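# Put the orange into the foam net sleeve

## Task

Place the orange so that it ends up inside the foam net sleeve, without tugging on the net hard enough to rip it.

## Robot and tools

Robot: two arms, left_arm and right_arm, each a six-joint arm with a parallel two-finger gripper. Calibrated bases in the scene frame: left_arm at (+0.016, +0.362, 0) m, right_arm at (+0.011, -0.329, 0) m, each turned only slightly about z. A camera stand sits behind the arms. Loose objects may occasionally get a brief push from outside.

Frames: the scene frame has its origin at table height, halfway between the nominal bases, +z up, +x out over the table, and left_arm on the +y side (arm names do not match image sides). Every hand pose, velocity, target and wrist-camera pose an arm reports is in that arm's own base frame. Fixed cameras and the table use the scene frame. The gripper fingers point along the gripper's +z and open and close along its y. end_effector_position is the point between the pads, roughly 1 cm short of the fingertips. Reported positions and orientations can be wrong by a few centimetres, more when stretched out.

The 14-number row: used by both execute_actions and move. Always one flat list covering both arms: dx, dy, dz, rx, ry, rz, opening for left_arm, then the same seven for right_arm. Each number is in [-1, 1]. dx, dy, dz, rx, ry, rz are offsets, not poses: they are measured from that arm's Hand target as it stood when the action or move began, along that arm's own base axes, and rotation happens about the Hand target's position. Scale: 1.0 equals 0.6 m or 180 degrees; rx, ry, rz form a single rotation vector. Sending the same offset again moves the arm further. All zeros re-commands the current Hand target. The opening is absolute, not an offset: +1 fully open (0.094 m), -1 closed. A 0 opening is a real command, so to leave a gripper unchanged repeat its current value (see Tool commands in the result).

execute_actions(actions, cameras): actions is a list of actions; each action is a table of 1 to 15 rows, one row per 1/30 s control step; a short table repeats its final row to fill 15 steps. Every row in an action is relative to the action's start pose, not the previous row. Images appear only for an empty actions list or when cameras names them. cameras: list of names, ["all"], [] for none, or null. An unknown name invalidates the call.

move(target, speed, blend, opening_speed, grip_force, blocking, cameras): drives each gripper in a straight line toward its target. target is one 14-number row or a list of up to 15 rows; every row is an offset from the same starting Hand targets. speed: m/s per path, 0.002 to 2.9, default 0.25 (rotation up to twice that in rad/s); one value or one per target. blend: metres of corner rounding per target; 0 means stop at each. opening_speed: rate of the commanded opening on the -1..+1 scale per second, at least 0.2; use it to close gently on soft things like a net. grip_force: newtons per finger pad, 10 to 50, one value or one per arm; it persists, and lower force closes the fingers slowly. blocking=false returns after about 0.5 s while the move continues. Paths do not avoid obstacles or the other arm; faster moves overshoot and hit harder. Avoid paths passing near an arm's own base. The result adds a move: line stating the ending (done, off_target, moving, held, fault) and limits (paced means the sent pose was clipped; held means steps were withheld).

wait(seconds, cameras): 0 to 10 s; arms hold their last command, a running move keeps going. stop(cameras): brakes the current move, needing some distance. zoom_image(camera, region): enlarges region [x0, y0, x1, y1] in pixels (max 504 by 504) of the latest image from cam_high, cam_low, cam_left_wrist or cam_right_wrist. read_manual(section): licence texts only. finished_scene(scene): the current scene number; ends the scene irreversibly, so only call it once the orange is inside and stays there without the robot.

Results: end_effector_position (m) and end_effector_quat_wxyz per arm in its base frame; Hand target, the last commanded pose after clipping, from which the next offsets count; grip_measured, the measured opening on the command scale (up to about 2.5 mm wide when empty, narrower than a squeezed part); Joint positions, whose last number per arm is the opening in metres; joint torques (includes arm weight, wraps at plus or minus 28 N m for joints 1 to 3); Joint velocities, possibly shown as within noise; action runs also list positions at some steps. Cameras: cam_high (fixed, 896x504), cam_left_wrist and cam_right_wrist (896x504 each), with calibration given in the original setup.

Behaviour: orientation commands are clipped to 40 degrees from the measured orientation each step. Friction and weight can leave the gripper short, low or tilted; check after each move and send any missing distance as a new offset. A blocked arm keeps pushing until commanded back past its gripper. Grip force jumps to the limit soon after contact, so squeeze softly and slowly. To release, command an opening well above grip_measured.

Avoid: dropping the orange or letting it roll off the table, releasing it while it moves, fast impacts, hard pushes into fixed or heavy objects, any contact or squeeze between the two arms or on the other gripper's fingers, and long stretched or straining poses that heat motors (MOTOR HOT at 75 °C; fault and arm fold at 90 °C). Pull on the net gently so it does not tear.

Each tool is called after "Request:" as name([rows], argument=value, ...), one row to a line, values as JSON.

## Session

Request:
execute_actions(actions=[])

Scene clock: 0.00 s.
left_arm: end_effector_position=(+0.2737, -0.3063, +0.0857) grip_measured=-0.987 end_effector_quat_wxyz=(+0.260, +0.084, +0.765, -0.583) | right_arm: end_effector_position=(+0.2848, +0.3002, +0.0861) grip_measured=-0.983 end_effector_quat_wxyz=(-0.629, +0.702, -0.326, -0.074)
Joint positions: left_arm=[-0.575 1.849 0.444 1.165 0.672 -0.891 0.001] | right_arm=[0.538 1.843 0.471 1.112 -0.699 -1.188 0.001]
Joint velocities: within noise
Joint torques (N m): no reading
Heat: left arm: 26 °C; right arm: 23 °C.
Hand target: left_arm +0.2755, -0.3073, +0.0913; +0.267, +0.088, +0.760, -0.586 | right_arm +0.2862, +0.3004, +0.0881; -0.631, +0.701, -0.325, -0.072
Tool commands: left_gripper/opening=-1.0 right_gripper/opening=-1.0
camera_calibration:
cam_left_wrist: T_world_to_cam=[[-0.440078, -0.304222, 0.844855, -0.0430762], [-0.895118, 0.223417, -0.38581, 0.388426], [-0.0713833, -0.926031, -0.370636, -0.142924], [0, 0, 0, 1]] pos_world=[0.318528, -0.232238, 0.133279]
cam_right_wrist: T_world_to_cam=[[0.550477, -0.0204552, 0.834599, -0.22329], [0.566424, -0.725252, -0.391372, 0.130349], [0.613301, 0.688179, -0.387649, -0.257993], [0, 0, 0, 1]] pos_world=[0.20731, 0.267514, 0.137362]

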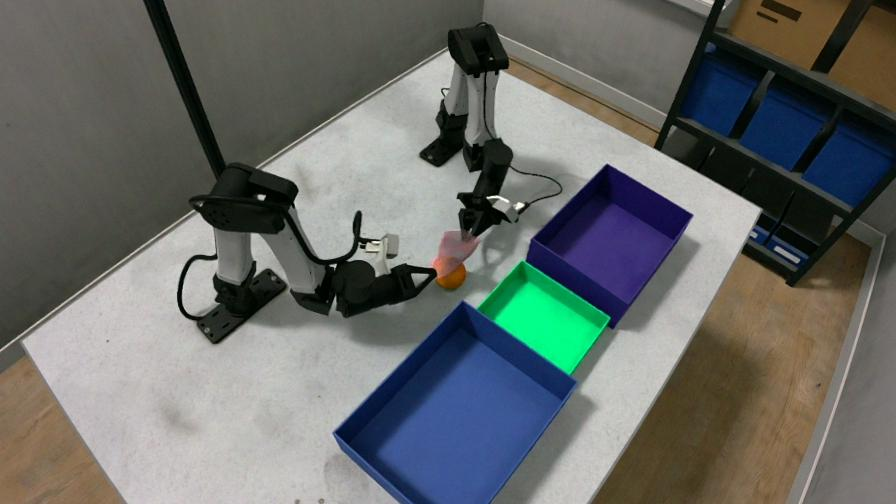

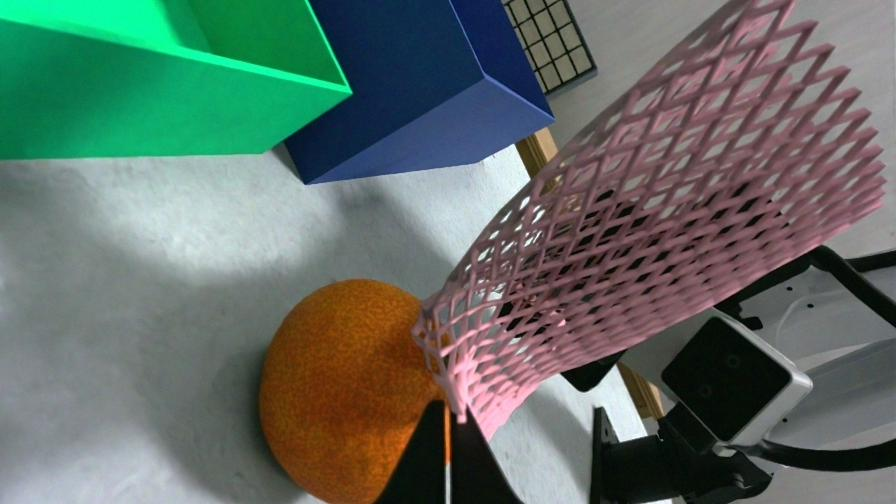

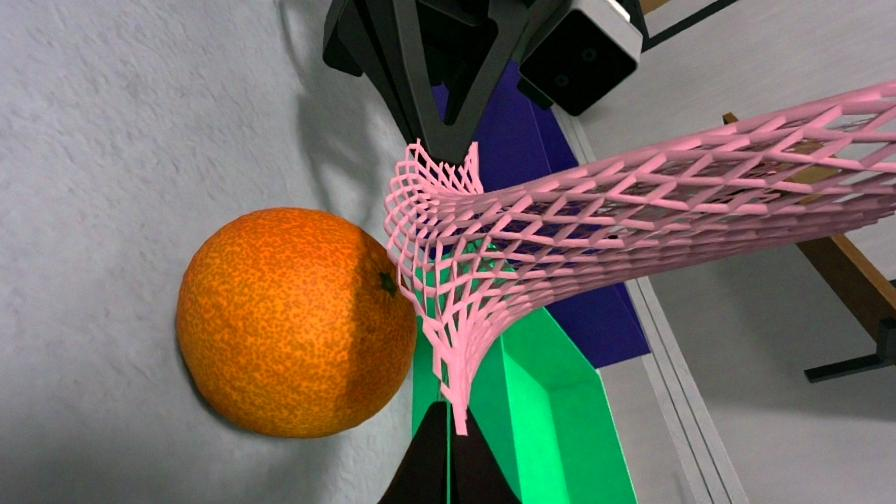

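Request:
move([
  [0.005,0,-0.033,0.143,0.046,0,-1,0.0,-0.003,-0.033,-0.143,0.047,0,-1],
  [0.012,0.003,-0.07,0.143,0.046,0,-1,0.0,-0.014,-0.075,-0.143,0.047,0,-1],
], speed=[0.12,0.04], blend=[0.01,0], cameras=["cam_left_wrist","cam_right_wrist"])

Scene clock: 4.03 s.
left_arm: end_effector_position=(+0.2773, -0.3091, +0.0549) grip_measured=-0.987 end_effector_quat_wxyz=(+0.179, +0.106, +0.885, -0.416) | right_arm: end_effector_position=(+0.2852, +0.3010, +0.0569) grip_measured=-0.983 end_effector_quat_wxyz=(-0.450, +0.813, -0.366, -0.055)
Joint positions: left_arm=[-0.633 1.692 0.722 0.228 0.512 -0.624 0.001] | right_arm=[0.6 1.688 0.73 0.21 -0.525 -1.463 0.001]
Joint torques (N m): left_arm=[0.51 -5.42 5.64 1.82 -0.11 0.19] | right_arm=[-1.05 -5.01 4.11 1.61 0.15 0.08]
Heat: left arm: 27 °C; right arm: 24 °C.
Hand target: left_arm +0.2827, -0.3056, +0.0493; +0.185, +0.103, +0.889, -0.406 | right_arm +0.2861, +0.2920, +0.0430; -0.433, +0.816, -0.379, -0.049
Off the commanded pose: left_arm 0.009 m, 1 deg | right_arm 0.016 m, 3 deg.
move: off_target (right_arm)
camera_calibration:
cam_left_wrist: T_world_to_cam=[[-0.344913, -0.62719, 0.698332, -0.13454], [-0.92463, 0.355067, -0.137789, 0.415706], [-0.161535, -0.693224, -0.702387, -0.0414458], [0, 0, 0, 1]] pos_world=[0.331275, -0.260717, 0.122123]
cam_right_wrist: T_world_to_cam=[[0.644097, 0.312903, 0.698019, -0.318294], [0.54834, -0.825104, -0.136109, 0.139938], [0.53335, 0.47042, -0.703025, -0.163815], [0, 0, 0, 1]] pos_world=[0.215649, 0.29212, 0.126056]
Images, in order (width x height): cam_left_wrist 896x504, cam_right_wrist 896x504.

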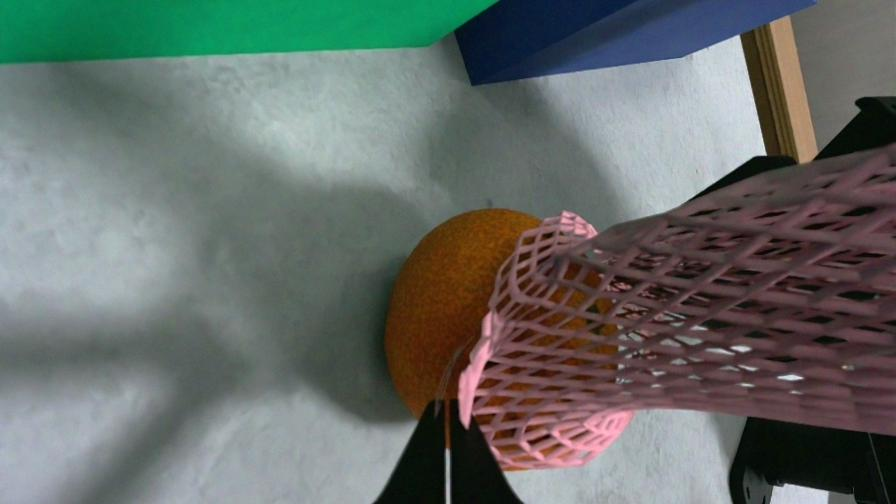

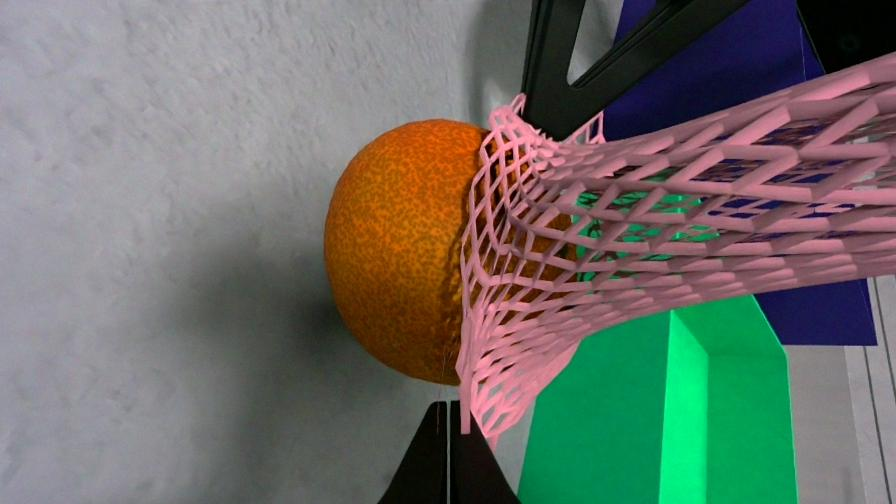

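Request:
move(target=[-0.004,0.012,-0.024,0,0,0,-1,-0.006,-0.008,-0.026,0,0,0,-1], speed=0.04, cameras=["cam_left_wrist","cam_right_wrist"])

Scene clock: 5.87 s.
left_arm: end_effector_position=(+0.2812, -0.3068, +0.0488) grip_measured=-0.987 end_effector_quat_wxyz=(+0.192, +0.109, +0.880, -0.420) | right_arm: end_effector_position=(+0.2846, +0.2976, +0.0442) grip_measured=-0.984 end_effector_quat_wxyz=(-0.455, +0.811, -0.363, -0.049)
Joint positions: left_arm=[-0.622 1.716 0.696 0.302 0.514 -0.613 0.001] | right_arm=[0.594 1.719 0.685 0.298 -0.525 -1.468 0.001]
Joint torques (N m): left_arm=[0.85 -5.3 4 1.76 -0.02 0.17] | right_arm=[-1.03 -4.97 3.73 1.45 0.11 0.07]
Heat: left arm: 27 °C; right arm: 24 °C.
Hand target: left_arm +0.2803, -0.2984, +0.0350; +0.185, +0.103, +0.889, -0.406 | right_arm +0.2825, +0.2871, +0.0274; -0.433, +0.816, -0.379, -0.049
Off the commanded pose: left_arm 0.016 m, 2 deg | right_arm 0.020 m, 3 deg.
move: off_target (left_arm, right_arm)
camera_calibration:
cam_left_wrist: T_world_to_cam=[[-0.361758, -0.619785, 0.696418, -0.12038], [-0.921564, 0.350631, -0.166664, 0.416822], [-0.14089, -0.702086, -0.698015, -0.052367], [0, 0, 0, 1]] pos_world=[0.333202, -0.257526, 0.116751]
cam_right_wrist: T_world_to_cam=[[0.634547, 0.306773, 0.709394, -0.303978], [0.547856, -0.825953, -0.132875, 0.13602], [0.545163, 0.472961, -0.692174, -0.175324], [0, 0, 0, 1]] pos_world=[0.213949, 0.28852, 0.112359]
Images, in order (width x height): cam_left_wrist 896x504, cam_right_wrist 896x504.

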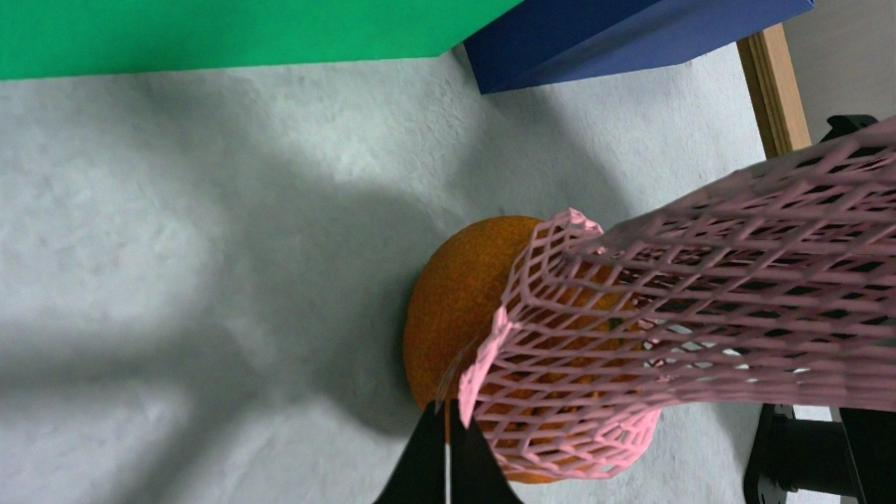

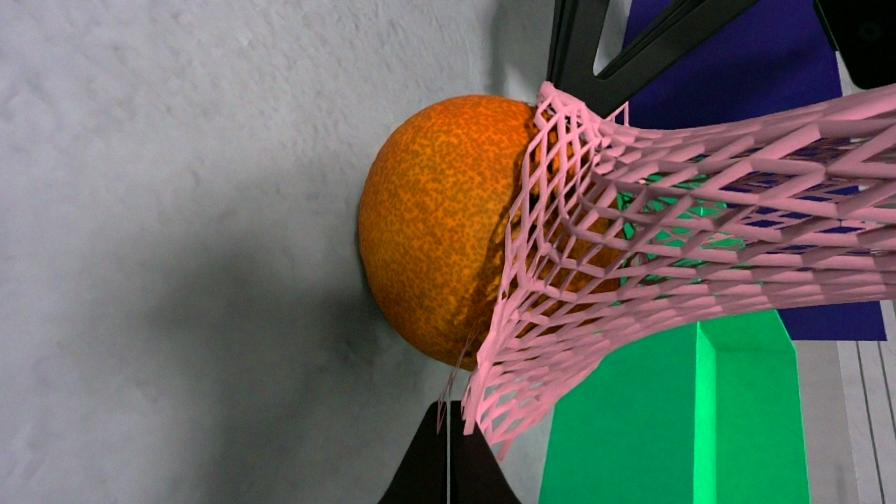

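Request:
move(target=[-0.010,0.010,-0.018,0,0,0,-1,-0.006,0.004,-0.016,0,0,0,-1], speed=0.04, cameras=["cam_left_wrist","cam_right_wrist"])

Scene clock: 7.57 s.
left_arm: end_effector_position=(+0.2768, -0.3030, +0.0415) grip_measured=-0.987 end_effector_quat_wxyz=(+0.197, +0.112, +0.876, -0.425) | right_arm: end_effector_position=(+0.2853, +0.2981, +0.0380) grip_measured=-0.984 end_effector_quat_wxyz=(-0.462, +0.809, -0.360, -0.045)
Joint positions: left_arm=[-0.618 1.726 0.649 0.373 0.521 -0.609 0.001] | right_arm=[0.594 1.745 0.665 0.363 -0.525 -1.468 0.001]
Joint torques (N m): left_arm=[0.92 -5.03 3.64 1.66 -0.06 0.19] | right_arm=[0.03 -4.92 3.38 1.45 0.18 0.15]
Heat: left arm: 27 °C; right arm: 24 °C.
Hand target: left_arm +0.2743, -0.2924, +0.0241; +0.185, +0.103, +0.889, -0.406 | right_arm +0.2789, +0.2895, +0.0178; -0.433, +0.816, -0.379, -0.049
Off the commanded pose: left_arm 0.020 m, 3 deg | right_arm 0.023 m, 4 deg.
move: off_target (left_arm, right_arm)
camera_calibration:
cam_left_wrist: T_world_to_cam=[[-0.372446, -0.610375, 0.69909, -0.108835], [-0.918148, 0.352106, -0.181728, 0.410272], [-0.135232, -0.709552, -0.691555, -0.0594132], [0, 0, 0, 1]] pos_world=[0.328121, -0.253046, 0.109556]
cam_right_wrist: T_world_to_cam=[[0.623924, 0.299626, 0.721764, -0.29551], [0.549893, -0.82457, -0.133048, 0.134166], [0.55528, 0.479905, -0.679231, -0.185756], [0, 0, 0, 1]] pos_world=[0.213745, 0.288317, 0.104968]
Images, in order (width x height): cam_left_wrist 896x504, cam_right_wrist 896x504.

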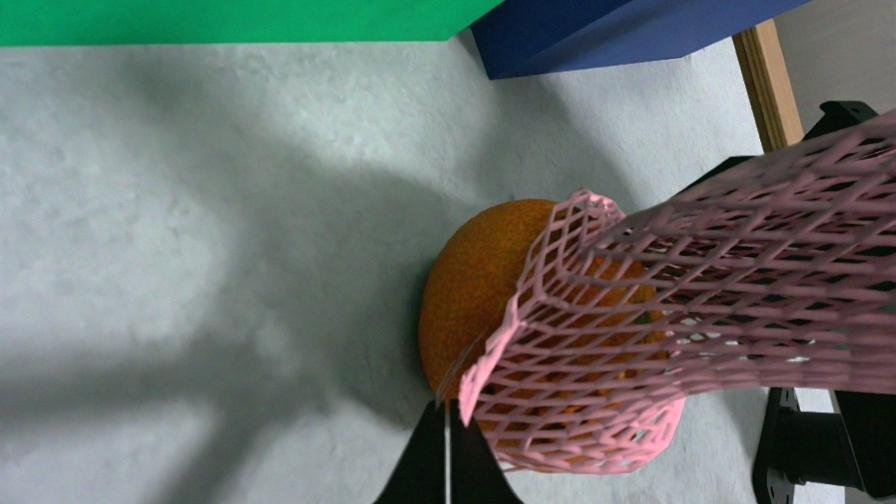

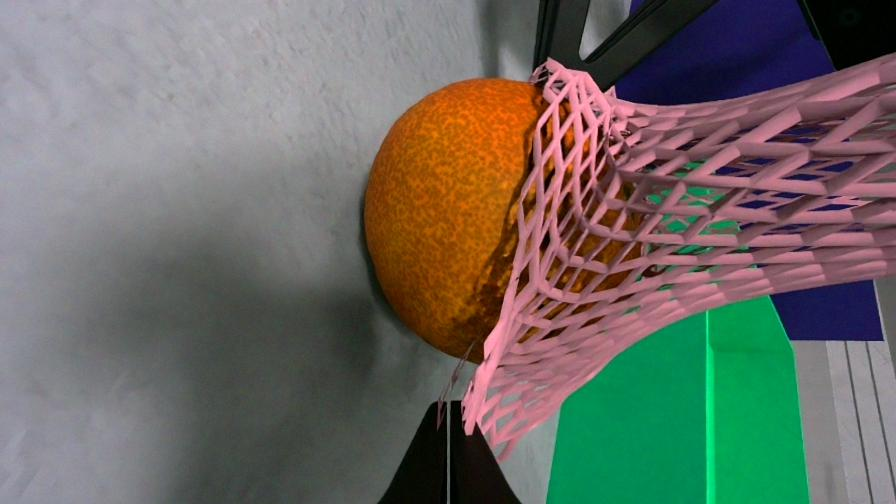

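Request:
move(target=[-0.008,-0.004,-0.020,0,0,0,-1,-0.015,-0.004,-0.020,0,0,0,-1], speed=0.04, cameras=["cam_left_wrist","cam_right_wrist"])

Scene clock: 8.87 s.
left_arm: end_effector_position=(+0.2760, -0.3039, +0.0333) grip_measured=-0.987 end_effector_quat_wxyz=(+0.204, +0.116, +0.872, -0.429) | right_arm: end_effector_position=(+0.2778, +0.2979, +0.0302) grip_measured=-0.984 end_effector_quat_wxyz=(-0.470, +0.809, -0.351, -0.042)
Joint positions: left_arm=[-0.621 1.761 0.622 0.455 0.521 -0.609 0.001] | right_arm=[0.605 1.762 0.614 0.452 -0.525 -1.468 0.001]
Joint torques (N m): left_arm=[-0.13 -4.83 3.37 1.58 -0.2 0.08] | right_arm=[0.16 -4.64 3.02 1.35 0.34 0.22]
Heat: left arm: 27 °C; right arm: 24 °C.
Hand target: left_arm +0.2694, -0.2948, +0.0121; +0.185, +0.103, +0.889, -0.406 | right_arm +0.2700, +0.2871, +0.0058; -0.433, +0.816, -0.379, -0.049
Off the commanded pose: left_arm 0.024 m, 4 deg | right_arm 0.028 m, 5 deg.
move: off_target (left_arm, right_arm)
camera_calibration:
cam_left_wrist: T_world_to_cam=[[-0.385773, -0.600982, 0.7, -0.097471], [-0.913936, 0.352638, -0.200918, 0.40801], [-0.126098, -0.717263, -0.685297, -0.0709734], [0, 0, 0, 1]] pos_world=[0.326344, -0.253365, 0.101568]
cam_right_wrist: T_world_to_cam=[[0.607308, 0.296674, 0.736995, -0.280119], [0.560751, -0.817215, -0.13311, 0.131933], [0.562793, 0.494109, -0.662661, -0.193657], [0, 0, 0, 1]] pos_world=[0.205126, 0.28661, 0.0956793]
Images, in order (width x height): cam_left_wrist 896x504, cam_right_wrist 896x504.

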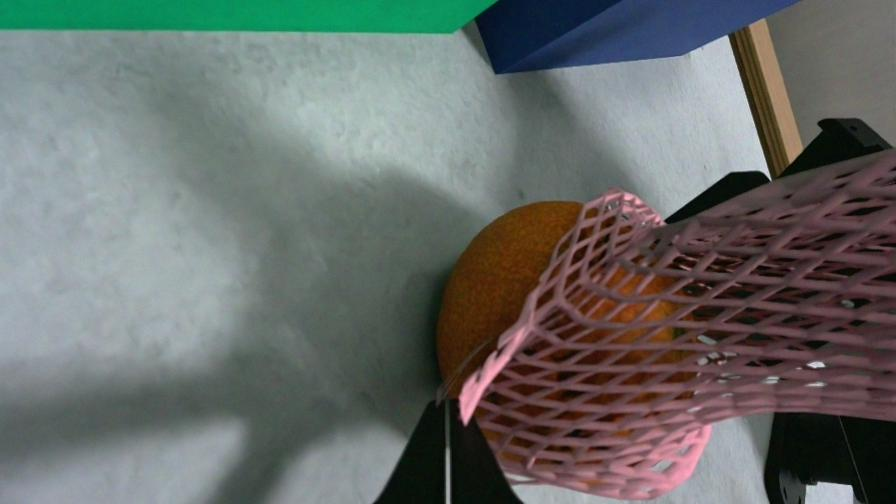

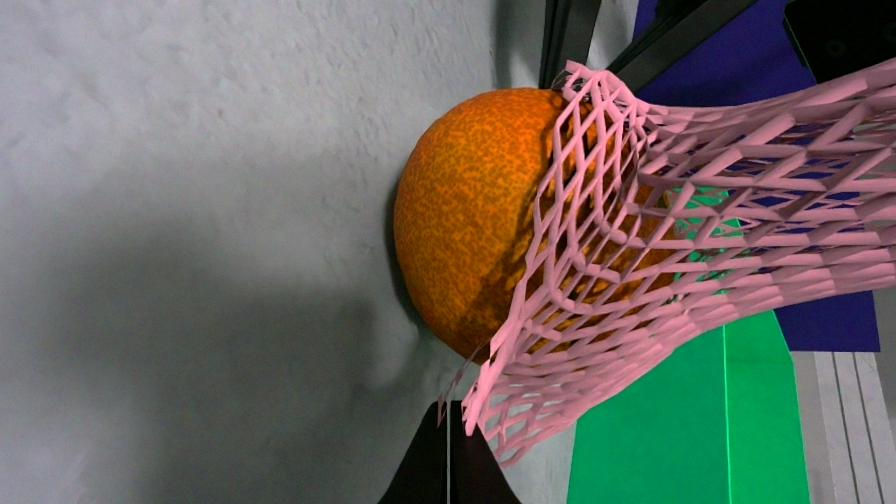

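Request:
move(target=[-0.002,0.002,-0.022,0,0,0,-1,-0.002,-0.004,-0.022,0,0,0,-1], speed=0.04, cameras=["cam_left_wrist","cam_right_wrist"])

Scene clock: 10.07 s.
left_arm: end_effector_position=(+0.2766, -0.3057, +0.0262) grip_measured=-0.987 end_effector_quat_wxyz=(+0.212, +0.120, +0.866, -0.437) | right_arm: end_effector_position=(+0.2788, +0.2986, +0.0220) grip_measured=-0.984 end_effector_quat_wxyz=(-0.478, +0.806, -0.346, -0.037)
Joint positions: left_arm=[-0.621 1.804 0.603 0.542 0.528 -0.609 0.001] | right_arm=[0.605 1.805 0.593 0.538 -0.525 -1.468 0.001]
Joint torques (N m): left_arm=[-0.05 -4.6 2.97 1.45 -0.27 0.09] | right_arm=[-0.29 -4.33 2.41 1.1 0.23 0.23]
Heat: left arm: 27 °C; right arm: 24 °C.
Hand target: left_arm +0.2683, -0.2936, -0.0011; +0.185, +0.103, +0.889, -0.406 | right_arm +0.2688, +0.2848, -0.0073; -0.433, +0.816, -0.379, -0.049
Off the commanded pose: left_arm 0.031 m, 6 deg | right_arm 0.034 m, 7 deg.
move: off_target (left_arm, right_arm)
camera_calibration:
cam_left_wrist: T_world_to_cam=[[-0.401421, -0.586072, 0.703833, -0.0845797], [-0.908224, 0.353957, -0.223257, 0.407212], [-0.118282, -0.728858, -0.67437, -0.0829925], [0, 0, 0, 1]] pos_world=[0.326071, -0.254195, 0.0944753]
cam_right_wrist: T_world_to_cam=[[0.593999, 0.287432, 0.751364, -0.268759], [0.563135, -0.815559, -0.133204, 0.129732], [0.574494, 0.502242, -0.646304, -0.205981], [0, 0, 0, 1]] pos_world=[0.204921, 0.286506, 0.0860901]
Images, in order (width x height): cam_left_wrist 896x504, cam_right_wrist 896x504.

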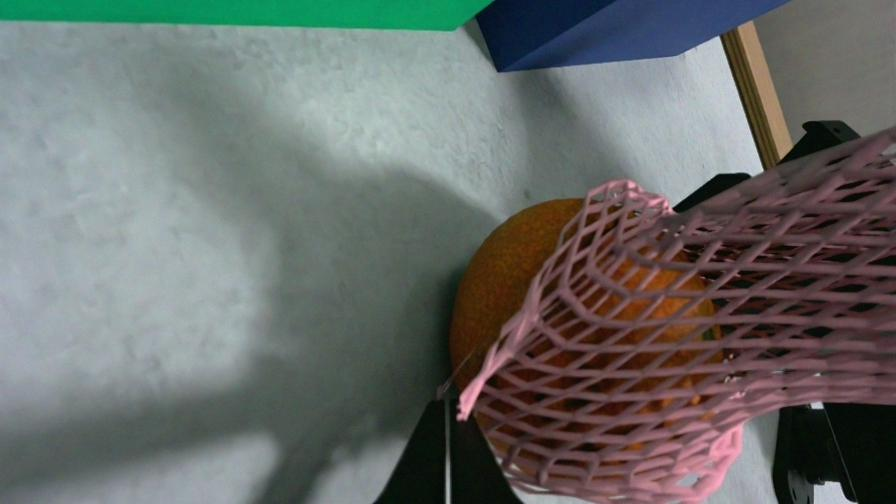

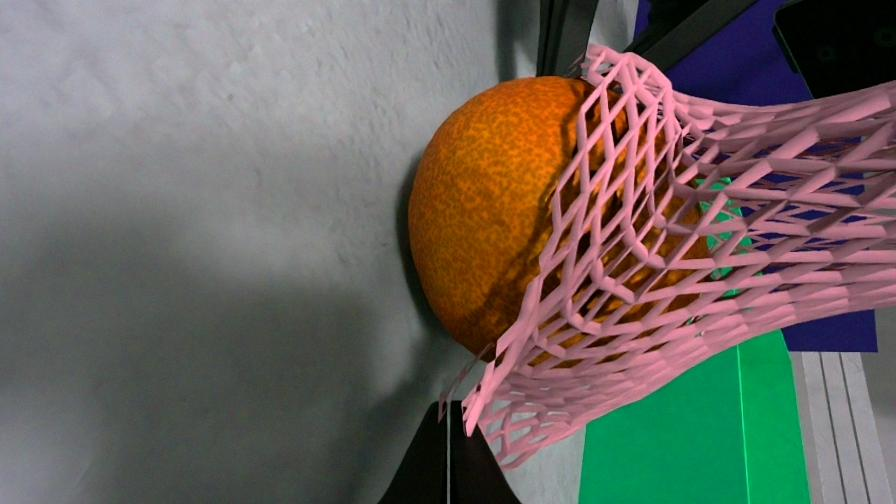

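Request:
zoom_image(camera="cam_right_wrist", region=[380, 260, 640, 480])

Request:
zoom_image(camera="cam_left_wrist", region=[400, 160, 780, 504])

Scaled by 1.938.

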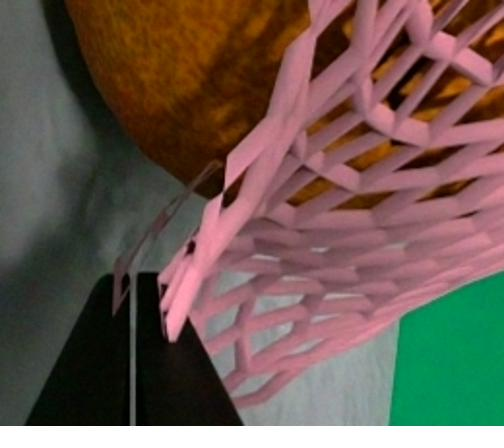

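Scaled by 1.326.

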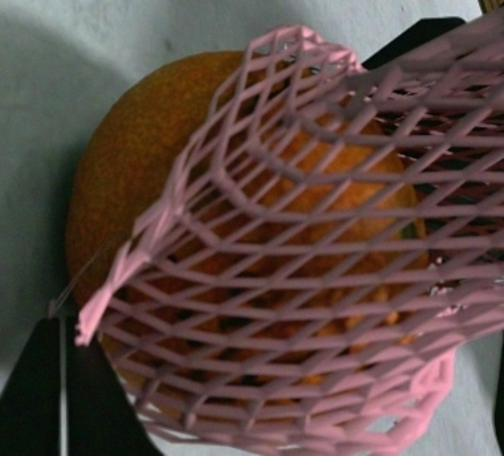

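Request:
move(target=[-0.025,0.006,-0.004,0,0,0,-1,-0.025,0.003,-0.002,0,0,0,-1], speed=0.04, cameras=["cam_left_wrist","cam_right_wrist"])

Scene clock: 12.80 s.
left_arm: end_effector_position=(+0.2607, -0.3025, +0.0164) grip_measured=-0.987 end_effector_quat_wxyz=(+0.207, +0.125, +0.867, -0.435) | right_arm: end_effector_position=(+0.2658, +0.2996, +0.0154) grip_measured=-0.984 end_effector_quat_wxyz=(-0.477, +0.806, -0.348, -0.038)
Joint positions: left_arm=[-0.641 1.804 0.543 0.597 0.52 -0.613 0.001] | right_arm=[0.635 1.805 0.545 0.594 -0.5 -1.445 0.001]
Joint torques (N m): left_arm=[-0.17 -6.3 2.61 1.37 -0.32 -0.06] | right_arm=[0.32 -5.68 2.15 1.06 0.25 0.25]
Heat: left arm: 27 °C; right arm: 25 °C.
Hand target: left_arm +0.2533, -0.2900, -0.0035; +0.185, +0.103, +0.889, -0.406 | right_arm +0.2538, +0.2865, -0.0086; -0.433, +0.816, -0.379, -0.049
Off the commanded pose: left_arm 0.025 m, 5 deg | right_arm 0.030 m, 6 deg.
move: off_target (left_arm, right_arm)
camera_calibration:
cam_left_wrist: T_world_to_cam=[[-0.404599, -0.586089, 0.701997, -0.0813075], [-0.905231, 0.365658, -0.216451, 0.392188], [-0.129831, -0.723045, -0.67849, -0.0842933], [0, 0, 0, 1]] pos_world=[0.31118, -0.252008, 0.084775]
cam_right_wrist: T_world_to_cam=[[0.59651, 0.288316, 0.749033, -0.257183], [0.561809, -0.816485, -0.133131, 0.137637], [0.57319, 0.500227, -0.64902, -0.202266], [0, 0, 0, 1]] pos_world=[0.192023, 0.287707, 0.0796883]
Images, in order (width x height): cam_left_wrist 896x504, cam_right_wrist 896x504.

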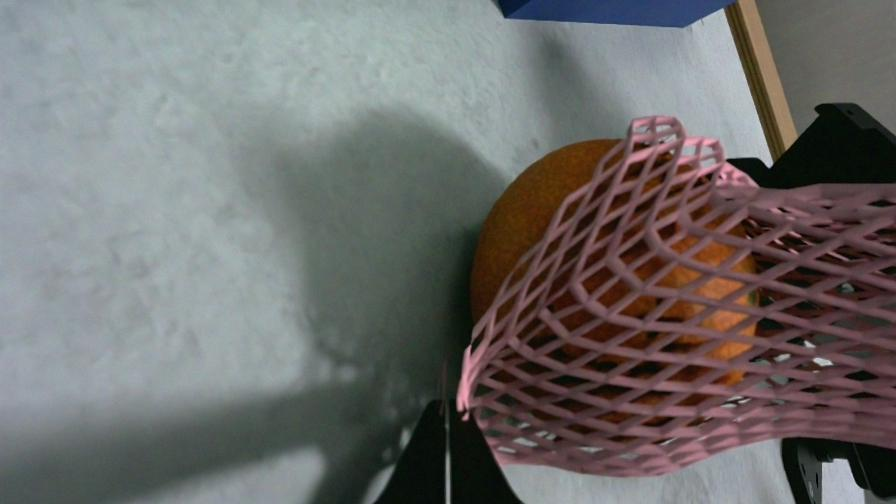

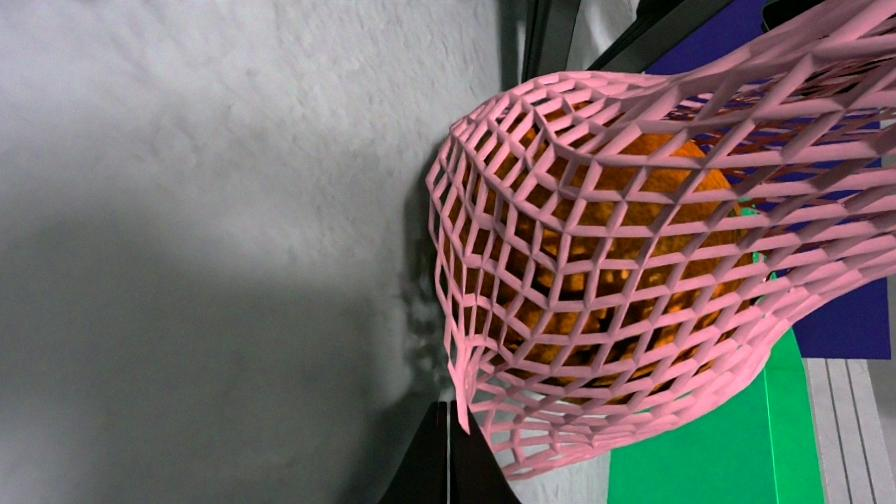

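Request:
move(target=[0.045,0.002,0.002,0,0,0,-1,0.045,-0.002,0.004,0,0,0,-1], speed=0.04, cameras=["cam_left_wrist","cam_right_wrist"])

Scene clock: 14.30 s.
left_arm: end_effector_position=(+0.2787, -0.2990, +0.0150) grip_measured=-0.988 end_effector_quat_wxyz=(+0.204, +0.118, +0.871, -0.432) | right_arm: end_effector_position=(+0.2839, +0.2961, +0.0139) grip_measured=-0.984 end_effector_quat_wxyz=(-0.468, +0.808, -0.357, -0.037)
Joint positions: left_arm=[-0.598 1.836 0.602 0.544 0.545 -0.59 0.001] | right_arm=[0.595 1.833 0.611 0.524 -0.518 -1.469 0.001]
Joint torques (N m): left_arm=[1.13 -5.11 5.34 1.25 -0.13 0.18] | right_arm=[-1.42 -4.92 4.89 1.06 0.03 0.06]
Heat: left arm: 28 °C; right arm: 25 °C.
Hand target: left_arm +0.2802, -0.2888, -0.0024; +0.185, +0.103, +0.889, -0.406 | right_arm +0.2807, +0.2854, -0.0062; -0.433, +0.816, -0.379, -0.049
Off the commanded pose: left_arm 0.020 m, 5 deg | right_arm 0.023 m, 5 deg.
move: off_target (left_arm, right_arm)
camera_calibration:
cam_left_wrist: T_world_to_cam=[[-0.390383, -0.595963, 0.701733, -0.0779099], [-0.911551, 0.357119, -0.203816, 0.405818], [-0.129136, -0.719231, -0.682664, -0.0794214], [0, 0, 0, 1]] pos_world=[0.329253, -0.248479, 0.083166]
cam_right_wrist: T_world_to_cam=[[0.611072, 0.292341, 0.735614, -0.270992], [0.548954, -0.826034, -0.127739, 0.130847], [0.570298, 0.481876, -0.665248, -0.20547], [0, 0, 0, 1]] pos_world=[0.210946, 0.286317, 0.0793705]
Images, in order (width x height): cam_left_wrist 896x504, cam_right_wrist 896x504.

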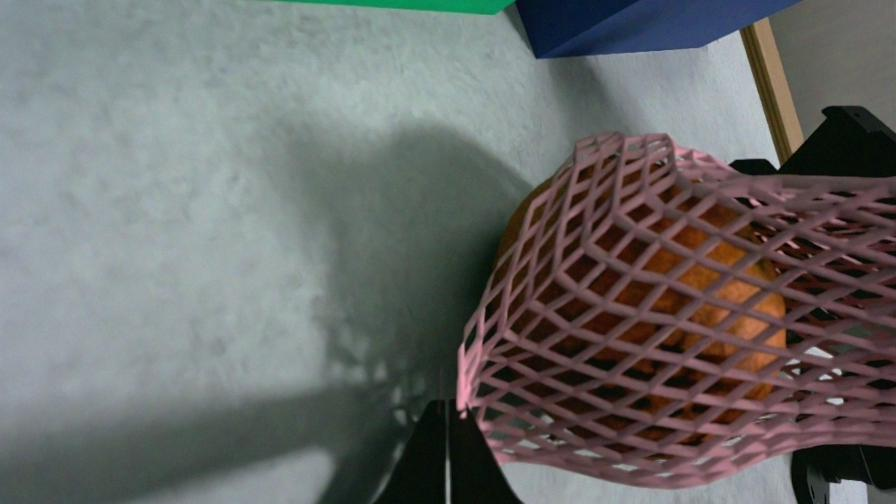

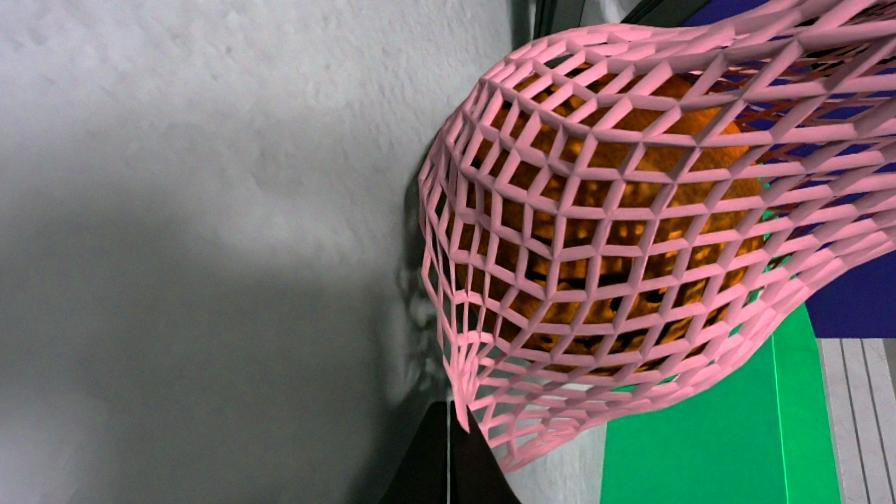

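Request:
move([
  [0.014,0,0,0,0,0,-1,0.014,0,0,0,0,0,-1],
  [0.014,0,0.023,0,0,0,-1,0.014,0.004,0.028,0,0,0,-1],
], speed=0.05, blend=[0.003,0], cameras=["cam_left_wrist","cam_right_wrist"])

Scene clock: 15.67 s.
left_arm: end_effector_position=(+0.2839, -0.2971, +0.0123) grip_measured=-0.988 end_effector_quat_wxyz=(+0.187, +0.113, +0.879, -0.423) | right_arm: end_effector_position=(+0.2897, +0.2950, +0.0149) grip_measured=-0.984 end_effector_quat_wxyz=(-0.452, +0.812, -0.366, -0.048)
Joint positions: left_arm=[-0.582 1.844 0.648 0.457 0.557 -0.577 0.001] | right_arm=[0.581 1.83 0.664 0.42 -0.528 -1.478 0.001]
Joint torques (N m): left_arm=[1.14 -8.83 5.55 1.21 -0.12 0.18] | right_arm=[-1.02 -8.12 5.14 1.1 0.05 0.08]
Heat: left arm: 28 °C; right arm: 25 °C.
Hand target: left_arm +0.2887, -0.2888, +0.0115; +0.185, +0.103, +0.889, -0.406 | right_arm +0.2892, +0.2878, +0.0107; -0.433, +0.816, -0.379, -0.049
Off the commanded pose: left_arm 0.010 m, 3 deg | right_arm 0.008 m, 3 deg.
move: off_target (left_arm, right_arm)
camera_calibration:
cam_left_wrist: T_world_to_cam=[[-0.365887, -0.612732, 0.70049, -0.0847039], [-0.917891, 0.361842, -0.162932, 0.412049], [-0.153633, -0.702588, -0.694815, -0.0671158], [0, 0, 0, 1]] pos_world=[0.336913, -0.248152, 0.0798371]
cam_right_wrist: T_world_to_cam=[[0.63759, 0.308041, 0.706109, -0.28687], [0.543263, -0.829654, -0.128608, 0.129611], [0.546209, 0.465602, -0.696326, -0.195282], [0, 0, 0, 1]] pos_world=[0.219157, 0.286823, 0.0832507]
Images, in order (width x height): cam_left_wrist 896x504, cam_right_wrist 896x504.

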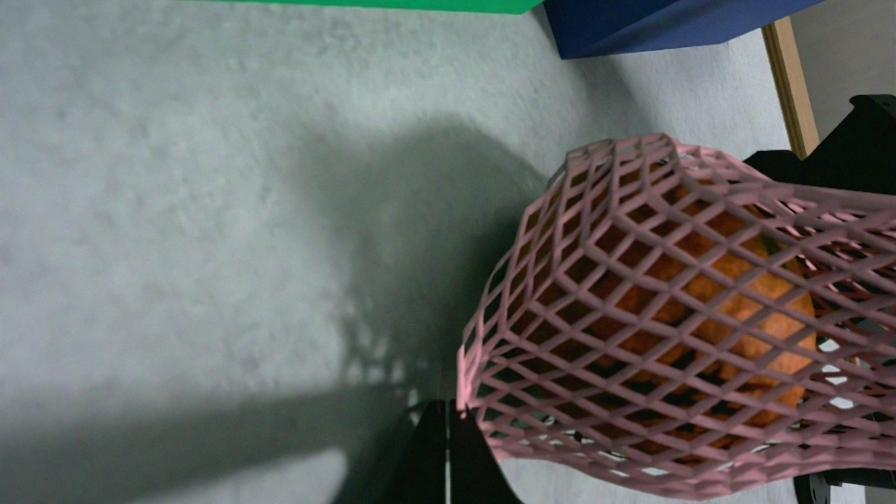

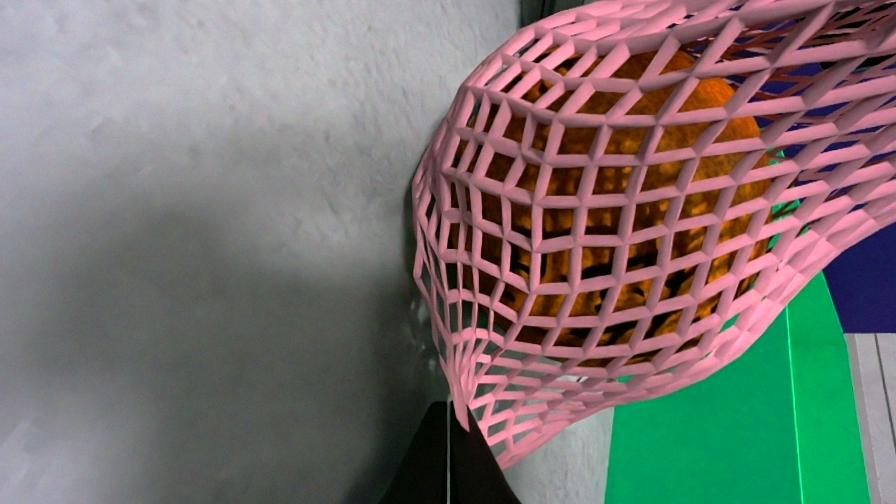

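Request:
move(target=[0,0,0.009,0,0,0,-0.72,0,0,0.007,0,0,0,-0.72], opening_speed=0.4, cameras=["cam_left_wrist","cam_right_wrist"])

Scene clock: 16.70 s.
left_arm: end_effector_position=(+0.2826, -0.2918, +0.0124) grip_measured=-0.722 end_effector_quat_wxyz=(+0.179, +0.106, +0.885, -0.416) | right_arm: end_effector_position=(+0.2859, +0.2925, +0.0143) grip_measured=-0.722 end_effector_quat_wxyz=(-0.443, +0.814, -0.371, -0.053)
Joint positions: left_arm=[-0.574 1.823 0.648 0.411 0.554 -0.577 0.013] | right_arm=[0.581 1.815 0.664 0.381 -0.528 -1.478 0.013]
Joint torques (N m): left_arm=[0.54 -8.69 6.16 1.35 -0.09 0.19] | right_arm=[-0.87 -7.84 5.89 1.17 0.05 0.02]
Heat: left arm: 28 °C; right arm: 25 °C.
Hand target: left_arm +0.2888, -0.2888, +0.0169; +0.185, +0.103, +0.889, -0.406 | right_arm +0.2892, +0.2878, +0.0149; -0.433, +0.816, -0.379, -0.049
Off the commanded pose: left_arm 0.008 m, 1 deg | right_arm 0.006 m, 2 deg.
move: done
camera_calibration:
cam_left_wrist: T_world_to_cam=[[-0.345345, -0.627077, 0.69822, -0.0920359], [-0.924539, 0.355072, -0.138391, 0.408535], [-0.161136, -0.693325, -0.702379, -0.0586231], [0, 0, 0, 1]] pos_world=[0.336476, -0.243417, 0.0796233]
cam_right_wrist: T_world_to_cam=[[0.651656, 0.317191, 0.68901, -0.289698], [0.540628, -0.831377, -0.128587, 0.130762], [0.53204, 0.456292, -0.713254, -0.185461], [0, 0, 0, 1]] pos_world=[0.216762, 0.285227, 0.0841387]
Images, in order (width x height): cam_left_wrist 896x504, cam_right_wrist 896x504.

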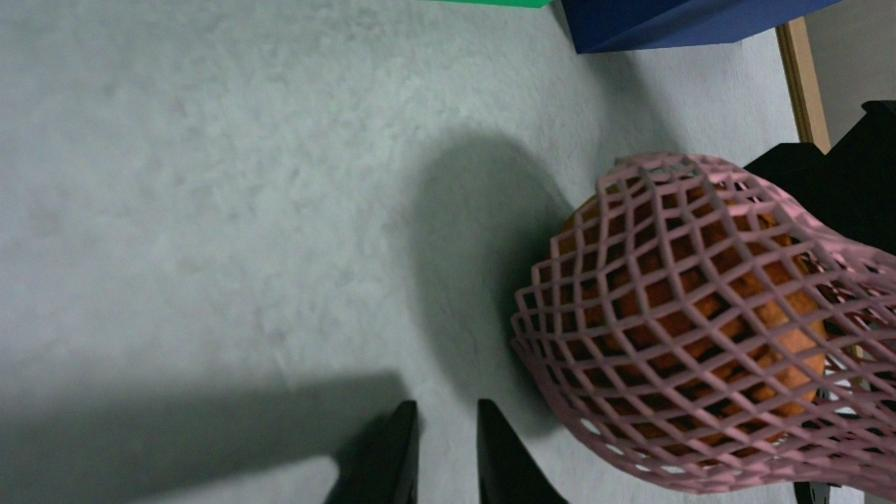

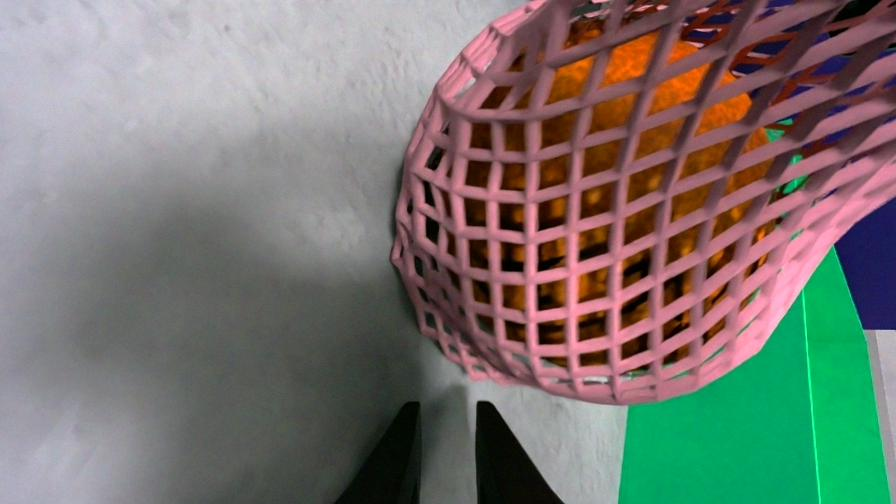

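Request:
move(target=[-0.03,0.08,0.06,0,0,0,-0.72,-0.03,-0.08,0.06,0,0,0,-0.72], speed=0.12, cameras=["all"])

Scene clock: 18.37 s.
left_arm: end_effector_position=(+0.2745, -0.2428, +0.0499) grip_measured=-0.722 end_effector_quat_wxyz=(+0.185, +0.098, +0.891, -0.404) | right_arm: end_effector_position=(+0.2741, +0.2423, +0.0488) grip_measured=-0.721 end_effector_quat_wxyz=(-0.431, +0.816, -0.382, -0.047)
Joint positions: left_arm=[-0.45 1.563 0.596 0.137 0.608 -0.473 0.013] | right_arm=[0.459 1.558 0.606 0.106 -0.583 -1.58 0.013]
Joint torques (N m): left_arm=[0.35 -7.36 4.63 1.55 0.29 0.2] | right_arm=[-0.76 -6.68 4.55 1.46 -0.26 0.13]
Heat: left arm: 28 °C; right arm: 25 °C.
Hand target: left_arm +0.2708, -0.2408, +0.0529; +0.185, +0.103, +0.889, -0.406 | right_arm +0.2711, +0.2399, +0.0509; -0.433, +0.816, -0.378, -0.049
Off the commanded pose: left_arm 0.005 m, 1 deg | right_arm 0.004 m, 1 deg.
move: done
camera_calibration:
cam_left_wrist: T_world_to_cam=[[-0.332611, -0.651711, 0.681647, -0.0988933], [-0.932477, 0.335273, -0.134455, 0.385965], [-0.140913, -0.680342, -0.719221, -0.0011693], [0, 0, 0, 1]] pos_world=[0.326846, -0.194649, 0.118464]
cam_right_wrist: T_world_to_cam=[[0.66432, 0.32253, 0.67428, -0.293928], [0.521908, -0.845936, -0.10956, 0.107537], [0.535062, 0.424695, -0.730303, -0.124017], [0, 0, 0, 1]] pos_world=[0.205494, 0.23844, 0.119401]

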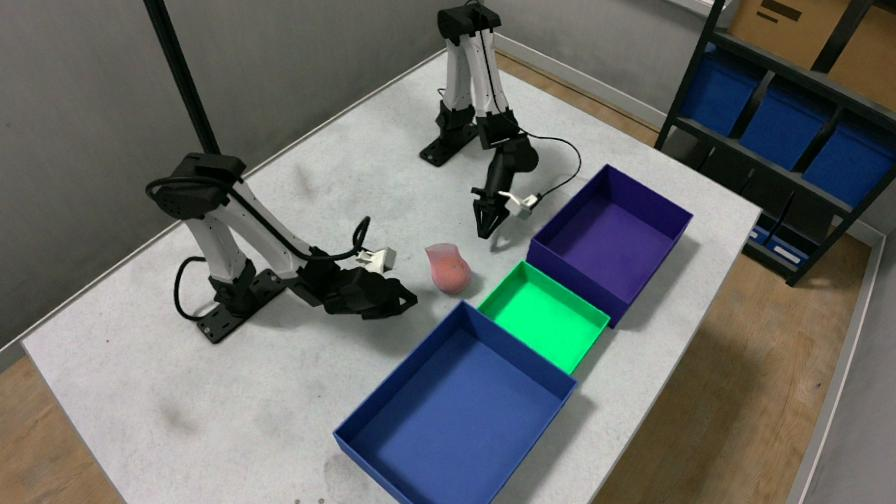

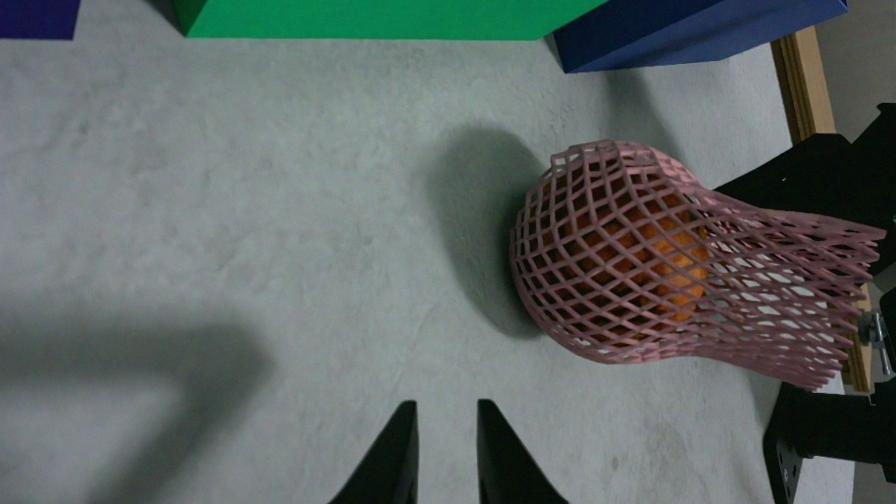

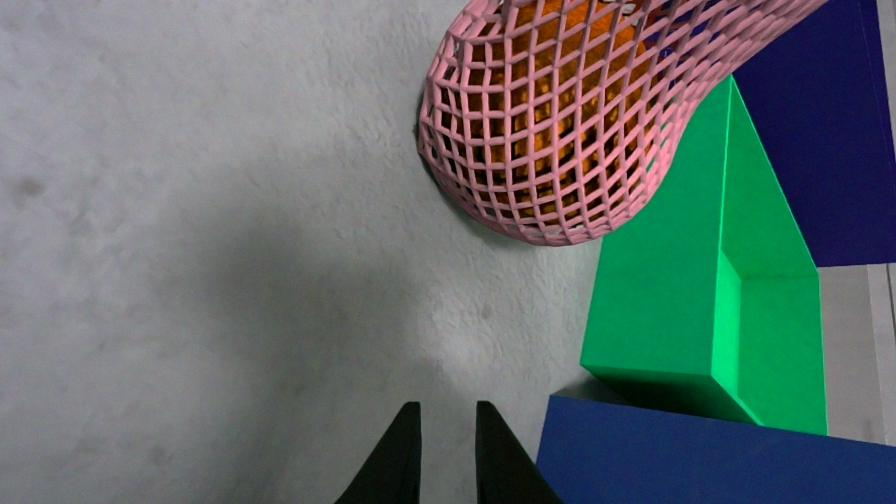

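Request:
finished_scene(scene=2)

The scene is finished: the task was done.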